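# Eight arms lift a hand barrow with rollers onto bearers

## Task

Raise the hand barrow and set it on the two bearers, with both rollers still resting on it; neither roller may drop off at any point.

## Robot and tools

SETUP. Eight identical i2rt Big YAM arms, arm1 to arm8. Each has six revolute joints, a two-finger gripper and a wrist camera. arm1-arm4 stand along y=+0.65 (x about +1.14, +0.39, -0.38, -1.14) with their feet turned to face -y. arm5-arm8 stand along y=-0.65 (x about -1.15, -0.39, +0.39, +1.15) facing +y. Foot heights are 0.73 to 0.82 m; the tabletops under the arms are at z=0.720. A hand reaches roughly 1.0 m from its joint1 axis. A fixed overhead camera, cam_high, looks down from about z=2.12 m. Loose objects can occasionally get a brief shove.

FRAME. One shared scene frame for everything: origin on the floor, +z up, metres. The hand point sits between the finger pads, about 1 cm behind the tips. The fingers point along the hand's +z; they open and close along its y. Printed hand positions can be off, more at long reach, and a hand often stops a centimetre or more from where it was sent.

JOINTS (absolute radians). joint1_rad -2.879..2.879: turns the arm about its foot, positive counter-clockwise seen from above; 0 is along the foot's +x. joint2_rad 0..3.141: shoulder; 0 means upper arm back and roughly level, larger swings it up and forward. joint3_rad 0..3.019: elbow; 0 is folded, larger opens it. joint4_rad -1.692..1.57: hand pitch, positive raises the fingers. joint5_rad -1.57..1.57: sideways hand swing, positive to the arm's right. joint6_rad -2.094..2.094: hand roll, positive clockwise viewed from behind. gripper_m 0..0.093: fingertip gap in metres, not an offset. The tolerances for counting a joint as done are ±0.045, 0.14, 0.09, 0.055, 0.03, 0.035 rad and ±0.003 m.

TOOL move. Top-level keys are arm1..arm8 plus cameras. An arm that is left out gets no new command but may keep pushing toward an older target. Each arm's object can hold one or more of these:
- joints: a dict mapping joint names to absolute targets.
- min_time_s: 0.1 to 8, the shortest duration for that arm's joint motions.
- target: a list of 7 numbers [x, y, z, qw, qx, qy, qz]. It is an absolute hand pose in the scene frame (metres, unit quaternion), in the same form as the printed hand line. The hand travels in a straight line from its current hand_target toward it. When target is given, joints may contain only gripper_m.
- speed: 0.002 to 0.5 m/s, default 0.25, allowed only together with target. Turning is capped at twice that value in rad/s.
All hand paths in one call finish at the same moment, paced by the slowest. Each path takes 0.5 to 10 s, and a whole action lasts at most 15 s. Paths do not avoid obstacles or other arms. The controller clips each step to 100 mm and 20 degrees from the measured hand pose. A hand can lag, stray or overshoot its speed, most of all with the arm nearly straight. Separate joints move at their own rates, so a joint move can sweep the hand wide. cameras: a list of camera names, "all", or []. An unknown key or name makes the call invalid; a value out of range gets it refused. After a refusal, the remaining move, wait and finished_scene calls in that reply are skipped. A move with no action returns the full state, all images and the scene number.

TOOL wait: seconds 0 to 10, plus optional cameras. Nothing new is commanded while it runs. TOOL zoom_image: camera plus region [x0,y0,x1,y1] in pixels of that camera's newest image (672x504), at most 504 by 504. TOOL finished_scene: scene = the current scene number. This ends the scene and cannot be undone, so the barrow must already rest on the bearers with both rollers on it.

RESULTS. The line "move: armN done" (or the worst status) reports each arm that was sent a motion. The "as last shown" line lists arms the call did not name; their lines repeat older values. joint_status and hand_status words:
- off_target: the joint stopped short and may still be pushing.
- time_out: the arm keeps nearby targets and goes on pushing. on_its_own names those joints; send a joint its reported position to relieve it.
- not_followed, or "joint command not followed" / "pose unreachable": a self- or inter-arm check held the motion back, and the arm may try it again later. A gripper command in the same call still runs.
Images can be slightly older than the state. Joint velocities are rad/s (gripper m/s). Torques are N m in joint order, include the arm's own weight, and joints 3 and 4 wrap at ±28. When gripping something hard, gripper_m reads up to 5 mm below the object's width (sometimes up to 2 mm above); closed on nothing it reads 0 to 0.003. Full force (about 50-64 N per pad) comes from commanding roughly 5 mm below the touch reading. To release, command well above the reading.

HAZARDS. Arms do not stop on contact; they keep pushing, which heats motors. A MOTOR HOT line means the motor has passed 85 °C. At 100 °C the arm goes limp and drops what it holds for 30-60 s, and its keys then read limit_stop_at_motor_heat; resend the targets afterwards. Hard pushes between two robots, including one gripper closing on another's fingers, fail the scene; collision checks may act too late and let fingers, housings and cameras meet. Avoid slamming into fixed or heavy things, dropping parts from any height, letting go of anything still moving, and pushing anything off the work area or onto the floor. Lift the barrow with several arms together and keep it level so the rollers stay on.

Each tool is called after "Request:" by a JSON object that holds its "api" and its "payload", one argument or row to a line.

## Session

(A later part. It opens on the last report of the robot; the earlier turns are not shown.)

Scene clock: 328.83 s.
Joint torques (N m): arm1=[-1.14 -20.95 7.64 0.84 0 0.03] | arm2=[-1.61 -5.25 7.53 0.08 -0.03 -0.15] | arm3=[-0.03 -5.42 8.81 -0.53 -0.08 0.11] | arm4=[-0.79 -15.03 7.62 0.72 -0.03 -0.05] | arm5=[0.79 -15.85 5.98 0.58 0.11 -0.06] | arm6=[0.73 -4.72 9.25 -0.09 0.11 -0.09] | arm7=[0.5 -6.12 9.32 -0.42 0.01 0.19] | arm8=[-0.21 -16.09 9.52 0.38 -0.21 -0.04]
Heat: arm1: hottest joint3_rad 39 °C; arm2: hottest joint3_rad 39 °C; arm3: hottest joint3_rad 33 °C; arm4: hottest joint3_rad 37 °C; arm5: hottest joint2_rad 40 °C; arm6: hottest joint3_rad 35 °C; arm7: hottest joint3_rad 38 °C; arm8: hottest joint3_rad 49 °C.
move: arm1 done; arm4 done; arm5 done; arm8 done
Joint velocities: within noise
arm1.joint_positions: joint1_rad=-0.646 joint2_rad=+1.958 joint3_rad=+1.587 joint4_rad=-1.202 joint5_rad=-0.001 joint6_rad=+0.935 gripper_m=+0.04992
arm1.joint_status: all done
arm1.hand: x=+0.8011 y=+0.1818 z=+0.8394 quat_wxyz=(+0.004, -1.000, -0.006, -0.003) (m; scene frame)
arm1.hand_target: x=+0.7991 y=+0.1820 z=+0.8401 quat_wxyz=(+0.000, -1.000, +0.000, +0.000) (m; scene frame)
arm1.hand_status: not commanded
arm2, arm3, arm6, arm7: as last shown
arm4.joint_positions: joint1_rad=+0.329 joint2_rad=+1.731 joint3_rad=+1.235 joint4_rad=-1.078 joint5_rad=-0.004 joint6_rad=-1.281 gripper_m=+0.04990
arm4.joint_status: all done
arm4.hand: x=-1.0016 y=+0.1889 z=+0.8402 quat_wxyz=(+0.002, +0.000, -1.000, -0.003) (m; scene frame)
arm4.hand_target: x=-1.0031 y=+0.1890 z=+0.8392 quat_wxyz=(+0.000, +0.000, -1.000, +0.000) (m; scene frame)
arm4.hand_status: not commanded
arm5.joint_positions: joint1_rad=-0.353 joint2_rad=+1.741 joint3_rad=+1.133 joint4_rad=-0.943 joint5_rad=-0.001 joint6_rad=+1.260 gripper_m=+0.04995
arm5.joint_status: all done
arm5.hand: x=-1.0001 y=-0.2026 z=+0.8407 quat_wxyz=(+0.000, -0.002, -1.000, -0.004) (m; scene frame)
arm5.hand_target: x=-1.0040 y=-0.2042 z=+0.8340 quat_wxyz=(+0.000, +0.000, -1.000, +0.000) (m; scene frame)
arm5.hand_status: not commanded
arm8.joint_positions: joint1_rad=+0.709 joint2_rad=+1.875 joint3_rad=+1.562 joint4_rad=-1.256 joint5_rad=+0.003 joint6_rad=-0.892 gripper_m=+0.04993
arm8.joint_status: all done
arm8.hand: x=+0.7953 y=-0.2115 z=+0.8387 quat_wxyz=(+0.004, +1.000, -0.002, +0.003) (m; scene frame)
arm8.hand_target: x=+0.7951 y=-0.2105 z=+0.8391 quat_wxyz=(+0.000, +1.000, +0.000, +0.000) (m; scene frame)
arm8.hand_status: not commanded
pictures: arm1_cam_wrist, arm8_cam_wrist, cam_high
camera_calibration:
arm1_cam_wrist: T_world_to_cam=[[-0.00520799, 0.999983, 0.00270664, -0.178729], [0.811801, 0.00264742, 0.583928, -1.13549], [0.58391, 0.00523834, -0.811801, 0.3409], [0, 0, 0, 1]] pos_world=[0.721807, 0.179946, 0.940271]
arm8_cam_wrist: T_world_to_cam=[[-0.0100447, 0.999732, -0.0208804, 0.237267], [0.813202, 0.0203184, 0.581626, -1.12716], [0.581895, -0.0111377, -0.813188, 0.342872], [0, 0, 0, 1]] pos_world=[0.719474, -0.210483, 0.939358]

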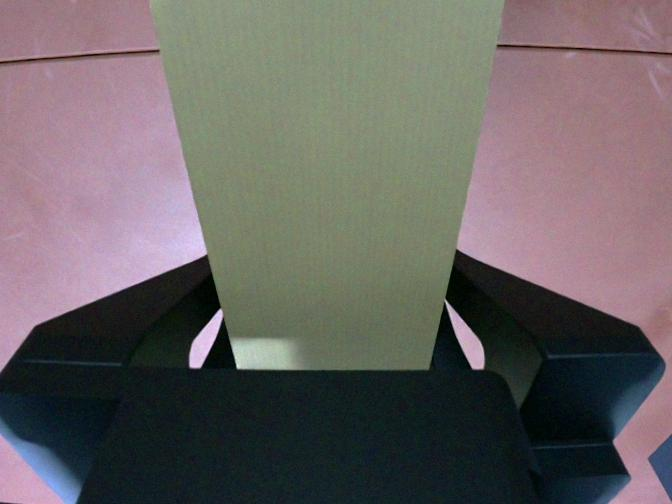

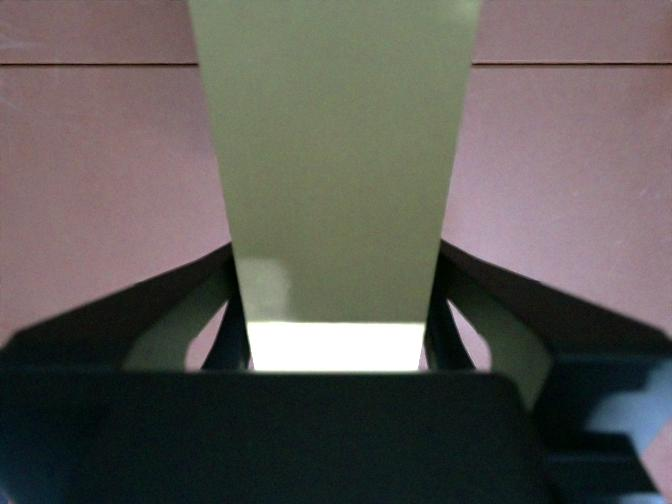

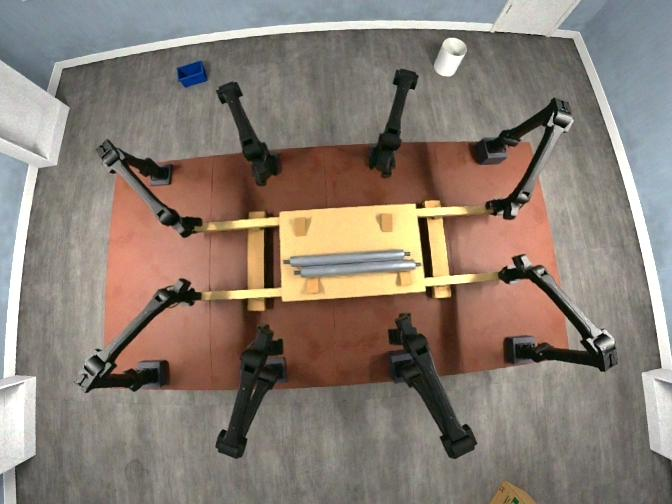

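Request:
{"api": "move", "payload": {
  "arm1": {"joints": {"gripper_m": 0.09}},
  "arm4": {"joints": {"gripper_m": 0.09}},
  "arm5": {"joints": {"gripper_m": 0.09}},
  "arm8": {"joints": {"gripper_m": 0.09}}
}}

Request:
{"api": "move", "payload": {
  "arm1": {"target": [0.80, 0.182, 0.98, 0, 1, 0, 0], "speed": 0.12},
  "arm4": {"target": [-1.002, 0.189, 0.98, 0, 0, 1, 0], "speed": 0.12},
  "arm5": {"target": [-1.001, -0.203, 0.98, 0, 0, 1, 0], "speed": 0.12},
  "arm8": {"target": [0.795, -0.2115, 0.98, 0, 1, 0, 0], "speed": 0.12},
  "cameras": ["cam_high"]
}}

Request:
{"api": "zoom_image", "payload": {
  "camera": "cam_high",
  "region": [390, 190, 510, 310]
}}

Request:
{"api": "zoom_image", "payload": {
  "camera": "cam_high",
  "region": [160, 190, 280, 320]
}}

Request:
{"api": "zoom_image", "payload": {
  "camera": "cam_high",
  "region": [250, 190, 430, 310]
}}

Scene clock: 333.20 s.
Joint torques (N m): arm1=[-1.38 -21.36 7.72 0.9 0 0] | arm2=[-1.61 -5.25 7.53 0.08 -0.03 -0.15] | arm3=[0.03 -5.48 8.8 -0.53 -0.08 0.11] | arm4=[-0.79 -15.09 7.61 0.7 -0.03 -0.05] | arm5=[0.67 -15.79 5.97 0.54 0.11 -0.04] | arm6=[0.73 -4.72 9.28 -0.09 0.12 -0.09] | arm7=[0.5 -6.18 9.33 -0.42 0.02 0.2] | arm8=[-0.15 -16.09 9.52 0.38 -0.21 -0.05]
Heat: arm1: hottest joint3_rad 39 °C; arm2: hottest joint3_rad 39 °C; arm3: hottest joint3_rad 33 °C; arm4: hottest joint3_rad 37 °C; arm5: hottest joint2_rad 40 °C; arm6: hottest joint3_rad 35 °C; arm7: hottest joint3_rad 38 °C; arm8: hottest joint3_rad 47 °C.
move: arm1 done; arm4 done; arm5 done; arm8 done
Joint velocities: within noise
arm1.joint_positions: joint1_rad=-0.646 joint2_rad=+1.958 joint3_rad=+1.587 joint4_rad=-1.202 joint5_rad=-0.001 joint6_rad=+0.935 gripper_m=+0.08982
arm1.joint_status: all done
arm1.hand: x=+0.8011 y=+0.1818 z=+0.8394 quat_wxyz=(+0.004, -1.000, -0.006, -0.003) (m; scene frame)
arm1.hand_target: x=+0.7991 y=+0.1820 z=+0.8401 quat_wxyz=(+0.000, -1.000, +0.000, +0.000) (m; scene frame)
arm1.hand_status: not commanded
arm2.joint_positions: joint1_rad=-0.386 joint2_rad=+0.971 joint3_rad=+1.121 joint4_rad=-1.690 joint5_rad=-0.002 joint6_rad=-0.342 gripper_m=+0.08496
arm2.joint_status: not commanded
arm2.hand: x=+0.3006 y=+0.4139 z=+1.0205 quat_wxyz=(-0.007, -0.708, -0.706, +0.013) (m; scene frame)
arm2.hand_target: x=+0.2999 y=+0.4196 z=+1.0193 quat_wxyz=(-0.004, -0.707, -0.707, +0.009) (m; scene frame)
arm2.hand_status: not commanded
arm3.joint_positions: joint1_rad=+0.266 joint2_rad=+0.972 joint3_rad=+0.882 joint4_rad=-1.468 joint5_rad=+0.011 joint6_rad=+0.314 gripper_m=+0.08494
arm3.joint_status: not commanded
arm3.hand: x=-0.3013 y=+0.4170 z=+1.0184 quat_wxyz=(+0.000, -0.706, -0.708, +0.000) (m; scene frame)
arm3.hand_target: x=-0.3000 y=+0.4200 z=+1.0199 quat_wxyz=(+0.000, -0.707, -0.707, +0.000) (m; scene frame)
arm3.hand_status: not commanded
arm4.joint_positions: joint1_rad=+0.329 joint2_rad=+1.731 joint3_rad=+1.235 joint4_rad=-1.078 joint5_rad=-0.004 joint6_rad=-1.281 gripper_m=+0.08979
arm4.joint_status: all done
arm4.hand: x=-1.0016 y=+0.1889 z=+0.8402 quat_wxyz=(+0.002, +0.000, -1.000, -0.003) (m; scene frame)
arm4.hand_target: x=-1.0031 y=+0.1890 z=+0.8392 quat_wxyz=(+0.000, +0.000, -1.000, +0.000) (m; scene frame)
arm4.hand_status: not commanded
arm5.joint_positions: joint1_rad=-0.353 joint2_rad=+1.741 joint3_rad=+1.133 joint4_rad=-0.943 joint5_rad=+0.000 joint6_rad=+1.260 gripper_m=+0.08984
arm5.joint_status: all done
arm5.hand: x=-1.0000 y=-0.2026 z=+0.8407 quat_wxyz=(+0.000, -0.002, -1.000, -0.004) (m; scene frame)
arm5.hand_target: x=-1.0040 y=-0.2042 z=+0.8340 quat_wxyz=(+0.000, +0.000, -1.000, +0.000) (m; scene frame)
arm5.hand_status: not commanded
arm6.joint_positions: joint1_rad=-0.310 joint2_rad=+0.978 joint3_rad=+1.057 joint4_rad=-1.642 joint5_rad=+0.003 joint6_rad=-0.335 gripper_m=+0.08494
arm6.joint_status: not commanded
arm6.hand: x=-0.2982 y=-0.4179 z=+1.0207 quat_wxyz=(-0.004, +0.700, -0.714, -0.003) (m; scene frame)
arm6.hand_target: x=-0.3000 y=-0.4200 z=+1.0201 quat_wxyz=(+0.000, +0.707, -0.707, +0.000) (m; scene frame)
arm6.hand_status: not commanded
arm7.joint_positions: joint1_rad=+0.366 joint2_rad=+0.988 joint3_rad=+1.082 joint4_rad=-1.662 joint5_rad=+0.004 joint6_rad=+0.348 gripper_m=+0.08492
arm7.joint_status: not commanded
arm7.hand: x=+0.3005 y=-0.4148 z=+1.0192 quat_wxyz=(-0.003, +0.709, -0.706, -0.003) (m; scene frame)
arm7.hand_target: x=+0.3000 y=-0.4199 z=+1.0200 quat_wxyz=(+0.000, +0.707, -0.707, +0.000) (m; scene frame)
arm7.hand_status: not commanded
arm8.joint_positions: joint1_rad=+0.709 joint2_rad=+1.875 joint3_rad=+1.562 joint4_rad=-1.256 joint5_rad=+0.003 joint6_rad=-0.892 gripper_m=+0.08983
arm8.joint_status: all done
arm8.hand: x=+0.7953 y=-0.2115 z=+0.8387 quat_wxyz=(+0.004, +1.000, -0.002, +0.003) (m; scene frame)
arm8.hand_target: x=+0.7951 y=-0.2105 z=+0.8391 quat_wxyz=(+0.000, +1.000, +0.000, +0.000) (m; scene frame)
arm8.hand_status: not commanded
pictures: none

Scene clock: 335.20 s.
Joint torques (N m): arm1=[-1.2 -21.48 12.81 -0.18 -0.01 0.04] | arm2=[-1.61 -5.25 7.54 0.08 -0.03 -0.16] | arm3=[0.03 -5.48 8.81 -0.53 -0.08 0.11] | arm4=[-0.73 -14.97 14.46 -0.18 -0.03 -0.05] | arm5=[0.44 -15.68 11.25 -0.24 0.11 -0.08] | arm6=[0.79 -4.72 9.25 -0.1 0.12 -0.09] | arm7=[0.56 -6.24 9.26 -0.42 0.03 0.18] | arm8=[-0.03 -16.91 16.62 -0.42 -0.2 -0.03]
Heat: arm1: hottest joint3_rad 39 °C; arm2: hottest joint3_rad 39 °C; arm3: hottest joint3_rad 33 °C; arm4: hottest joint3_rad 37 °C; arm5: hottest joint2_rad 40 °C; arm6: hottest joint3_rad 35 °C; arm7: hottest joint3_rad 38 °C; arm8: hottest joint3_rad 47 °C.
move: arm1 off_target; arm4 off_target; arm5 off_target; arm8 off_target
Joint velocities: within noise
arm1.joint_positions: joint1_rad=-0.646 joint2_rad=+1.880 joint3_rad=+1.780 joint4_rad=-1.509 joint5_rad=-0.001 joint6_rad=+0.936 gripper_m=+0.08991
arm1.joint_status: not commanded
arm1.hand: x=+0.8070 y=+0.1896 z=+0.9554 quat_wxyz=(+0.019, -1.000, -0.006, -0.013) (m; scene frame)
arm1.hand_target: x=+0.8006 y=+0.1827 z=+0.9800 quat_wxyz=(+0.000, -1.000, +0.000, +0.000) (m; scene frame)
arm1.hand_status: off_target (0.027 m and 2.7 deg from the pose sent, 0.141 m and 0.9 deg at the start)
arm2, arm3, arm6, arm7: as last shown
arm4.joint_positions: joint1_rad=+0.329 joint2_rad=+1.619 joint3_rad=+1.406 joint4_rad=-1.411 joint5_rad=-0.004 joint6_rad=-1.281 gripper_m=+0.08990
arm4.joint_status: not commanded
arm4.hand: x=-1.0056 y=+0.2045 z=+0.9534 quat_wxyz=(+0.009, +0.000, -1.000, -0.027) (m; scene frame)
arm4.hand_target: x=-1.0025 y=+0.1903 z=+0.9799 quat_wxyz=(+0.000, +0.000, -1.000, +0.000) (m; scene frame)
arm4.hand_status: off_target (0.031 m and 3.3 deg from the pose sent, 0.140 m and 0.4 deg at the start)
arm5.joint_positions: joint1_rad=-0.353 joint2_rad=+1.587 joint3_rad=+1.290 joint4_rad=-1.298 joint5_rad=+0.000 joint6_rad=+1.260 gripper_m=+0.08993
arm5.joint_status: not commanded
arm5.hand: x=-1.0043 y=-0.2165 z=+0.9632 quat_wxyz=(+0.007, -0.002, -1.000, +0.017) (m; scene frame)
arm5.hand_target: x=-1.0012 y=-0.2036 z=+0.9802 quat_wxyz=(+0.000, +0.000, -1.000, +0.000) (m; scene frame)
arm5.hand_status: off_target (0.022 m and 2.1 deg from the pose sent, 0.139 m and 0.5 deg at the start)
arm8.joint_positions: joint1_rad=+0.709 joint2_rad=+1.822 joint3_rad=+1.762 joint4_rad=-1.581 joint5_rad=+0.003 joint6_rad=-0.892 gripper_m=+0.08992
arm8.joint_status: not commanded
arm8.hand: x=+0.8062 y=-0.2247 z=+0.9431 quat_wxyz=(+0.032, +0.999, -0.002, +0.026) (m; scene frame)
arm8.hand_target: x=+0.7967 y=-0.2134 z=+0.9799 quat_wxyz=(+0.000, +1.000, +0.000, +0.000) (m; scene frame)
arm8.hand_status: off_target (0.041 m and 4.7 deg from the pose sent, 0.141 m and 0.6 deg at the start)
pictures: cam_high

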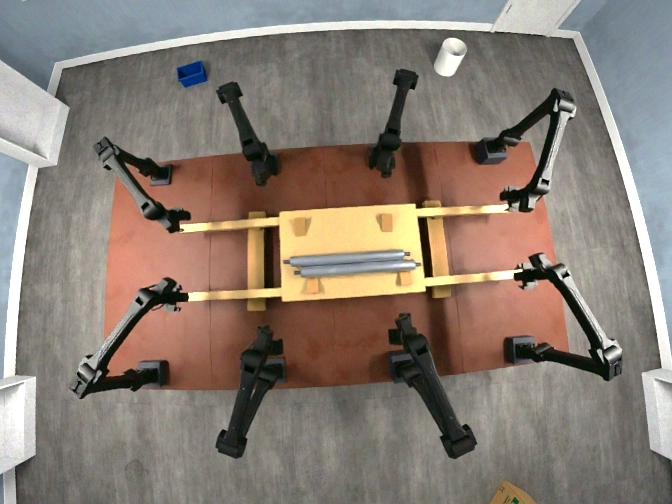

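Scaled by 4.200 from the camera's 672x504 image, which has a finer 960x720 frame.

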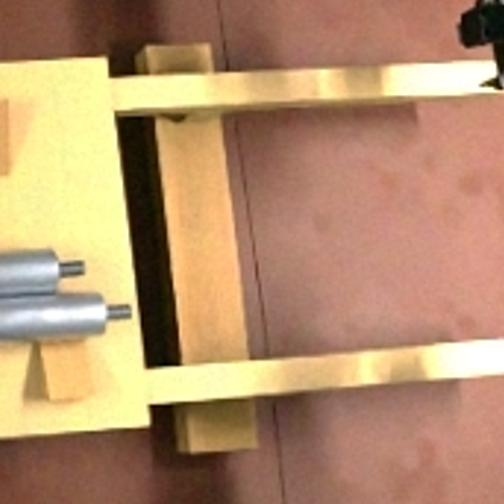

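Scaled by 3.877 from the camera's 672x504 image, which has a finer 960x720 frame.

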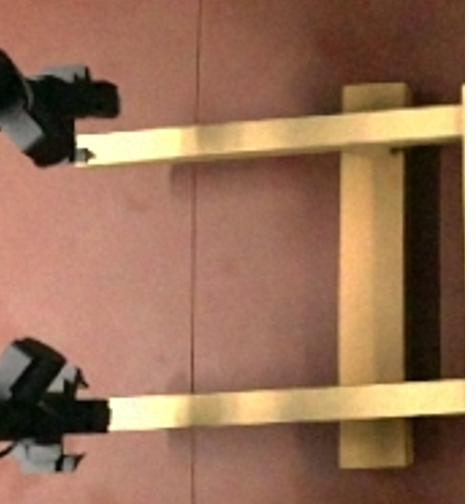

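Scaled by 2.800 from the camera's 672x504 image, which has a finer 960x720 frame.

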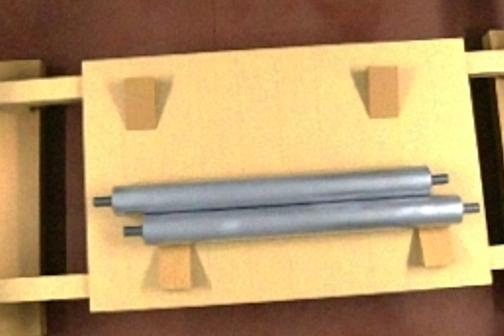

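Request:
{"api": "move", "payload": {
  "cameras": ["cam_high"]
}}

Scene clock: 345.10 s.
Joint torques (N m): arm1=[-0.56 -21.42 12.82 -0.13 0.02 0.02] | arm2=[-1.67 -5.25 7.53 0.08 -0.03 -0.16] | arm3=[-0.09 -5.42 8.8 -0.51 -0.08 0.11] | arm4=[-0.73 -14.92 14.48 -0.17 -0.03 -0.05] | arm5=[0.32 -15.74 11.29 -0.25 0.11 -0.09] | arm6=[0.73 -4.66 9.26 -0.1 0.12 -0.08] | arm7=[0.73 -6.24 9.22 -0.44 0.05 0.22] | arm8=[-0.03 -16.91 16.64 -0.43 -0.2 -0.03]
Heat: arm1: hottest joint3_rad 39 °C; arm2: hottest joint3_rad 39 °C; arm3: hottest joint3_rad 33 °C; arm4: hottest joint3_rad 40 °C; arm5: hottest joint2_rad 39 °C; arm6: hottest joint3_rad 35 °C; arm7: hottest joint3_rad 38 °C; arm8: hottest joint3_rad 50 °C.
Joint velocities: within noise
arm1.joint_positions: joint1_rad=-0.646 joint2_rad=+1.880 joint3_rad=+1.780 joint4_rad=-1.509 joint5_rad=-0.001 joint6_rad=+0.936 gripper_m=+0.08991
arm1.joint_status: not commanded
arm1.hand: x=+0.8070 y=+0.1896 z=+0.9554 quat_wxyz=(+0.019, -1.000, -0.006, -0.013) (m; scene frame)
arm1.hand_target: x=+0.8006 y=+0.1827 z=+0.9800 quat_wxyz=(+0.000, -1.000, +0.000, +0.000) (m; scene frame)
arm1.hand_status: off_target (0.027 m and 2.7 deg from the pose sent, 0.141 m and 0.9 deg at the start)
arm2.joint_positions: joint1_rad=-0.386 joint2_rad=+0.971 joint3_rad=+1.121 joint4_rad=-1.690 joint5_rad=-0.002 joint6_rad=-0.342 gripper_m=+0.08496
arm2.joint_status: not commanded
arm2.hand: x=+0.3006 y=+0.4139 z=+1.0205 quat_wxyz=(-0.007, -0.708, -0.706, +0.013) (m; scene frame)
arm2.hand_target: x=+0.2999 y=+0.4196 z=+1.0193 quat_wxyz=(-0.004, -0.707, -0.707, +0.009) (m; scene frame)
arm2.hand_status: not commanded
arm3.joint_positions: joint1_rad=+0.266 joint2_rad=+0.972 joint3_rad=+0.882 joint4_rad=-1.468 joint5_rad=+0.011 joint6_rad=+0.314 gripper_m=+0.08494
arm3.joint_status: not commanded
arm3.hand: x=-0.3013 y=+0.4170 z=+1.0184 quat_wxyz=(+0.000, -0.706, -0.708, +0.000) (m; scene frame)
arm3.hand_target: x=-0.3000 y=+0.4200 z=+1.0199 quat_wxyz=(+0.000, -0.707, -0.707, +0.000) (m; scene frame)
arm3.hand_status: not commanded
arm4.joint_positions: joint1_rad=+0.329 joint2_rad=+1.619 joint3_rad=+1.406 joint4_rad=-1.411 joint5_rad=-0.004 joint6_rad=-1.281 gripper_m=+0.08990
arm4.joint_status: not commanded
arm4.hand: x=-1.0056 y=+0.2046 z=+0.9534 quat_wxyz=(+0.009, +0.000, -1.000, -0.027) (m; scene frame)
arm4.hand_target: x=-1.0025 y=+0.1903 z=+0.9799 quat_wxyz=(+0.000, +0.000, -1.000, +0.000) (m; scene frame)
arm4.hand_status: off_target (0.031 m and 3.3 deg from the pose sent, 0.140 m and 0.4 deg at the start)
arm5.joint_positions: joint1_rad=-0.353 joint2_rad=+1.587 joint3_rad=+1.290 joint4_rad=-1.298 joint5_rad=+0.000 joint6_rad=+1.260 gripper_m=+0.08993
arm5.joint_status: not commanded
arm5.hand: x=-1.0043 y=-0.2165 z=+0.9632 quat_wxyz=(+0.007, -0.002, -1.000, +0.017) (m; scene frame)
arm5.hand_target: x=-1.0012 y=-0.2036 z=+0.9802 quat_wxyz=(+0.000, +0.000, -1.000, +0.000) (m; scene frame)
arm5.hand_status: off_target (0.022 m and 2.1 deg from the pose sent, 0.139 m and 0.5 deg at the start)
arm6.joint_positions: joint1_rad=-0.310 joint2_rad=+0.978 joint3_rad=+1.057 joint4_rad=-1.642 joint5_rad=+0.003 joint6_rad=-0.335 gripper_m=+0.08494
arm6.joint_status: not commanded
arm6.hand: x=-0.2982 y=-0.4179 z=+1.0207 quat_wxyz=(-0.004, +0.700, -0.714, -0.003) (m; scene frame)
arm6.hand_target: x=-0.3000 y=-0.4200 z=+1.0201 quat_wxyz=(+0.000, +0.707, -0.707, +0.000) (m; scene frame)
arm6.hand_status: not commanded
arm7.joint_positions: joint1_rad=+0.366 joint2_rad=+0.988 joint3_rad=+1.082 joint4_rad=-1.662 joint5_rad=+0.004 joint6_rad=+0.348 gripper_m=+0.08492
arm7.joint_status: not commanded
arm7.hand: x=+0.3005 y=-0.4148 z=+1.0192 quat_wxyz=(-0.003, +0.709, -0.706, -0.003) (m; scene frame)
arm7.hand_target: x=+0.3000 y=-0.4199 z=+1.0200 quat_wxyz=(+0.000, +0.707, -0.707, +0.000) (m; scene frame)
arm7.hand_status: not commanded
arm8.joint_positions: joint1_rad=+0.709 joint2_rad=+1.822 joint3_rad=+1.762 joint4_rad=-1.581 joint5_rad=+0.003 joint6_rad=-0.892 gripper_m=+0.08992
arm8.joint_status: not commanded
arm8.hand: x=+0.8062 y=-0.2246 z=+0.9432 quat_wxyz=(+0.032, +0.999, -0.002, +0.026) (m; scene frame)
arm8.hand_target: x=+0.7966 y=-0.2134 z=+0.9800 quat_wxyz=(+0.000, +1.000, +0.000, +0.000) (m; scene frame)
arm8.hand_status: off_target (0.041 m and 4.7 deg from the pose sent, 0.141 m and 0.6 deg at the start)
pictures: cam_high

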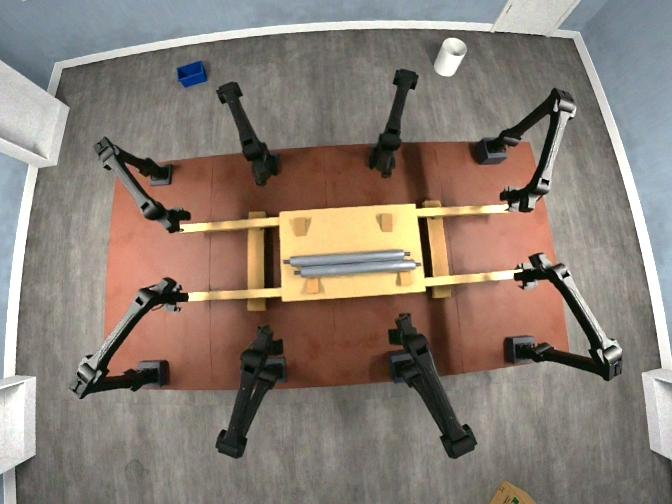

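Request:
{"api": "finished_scene", "payload": {
  "scene": 1
}}

The scene is finished: the task was done.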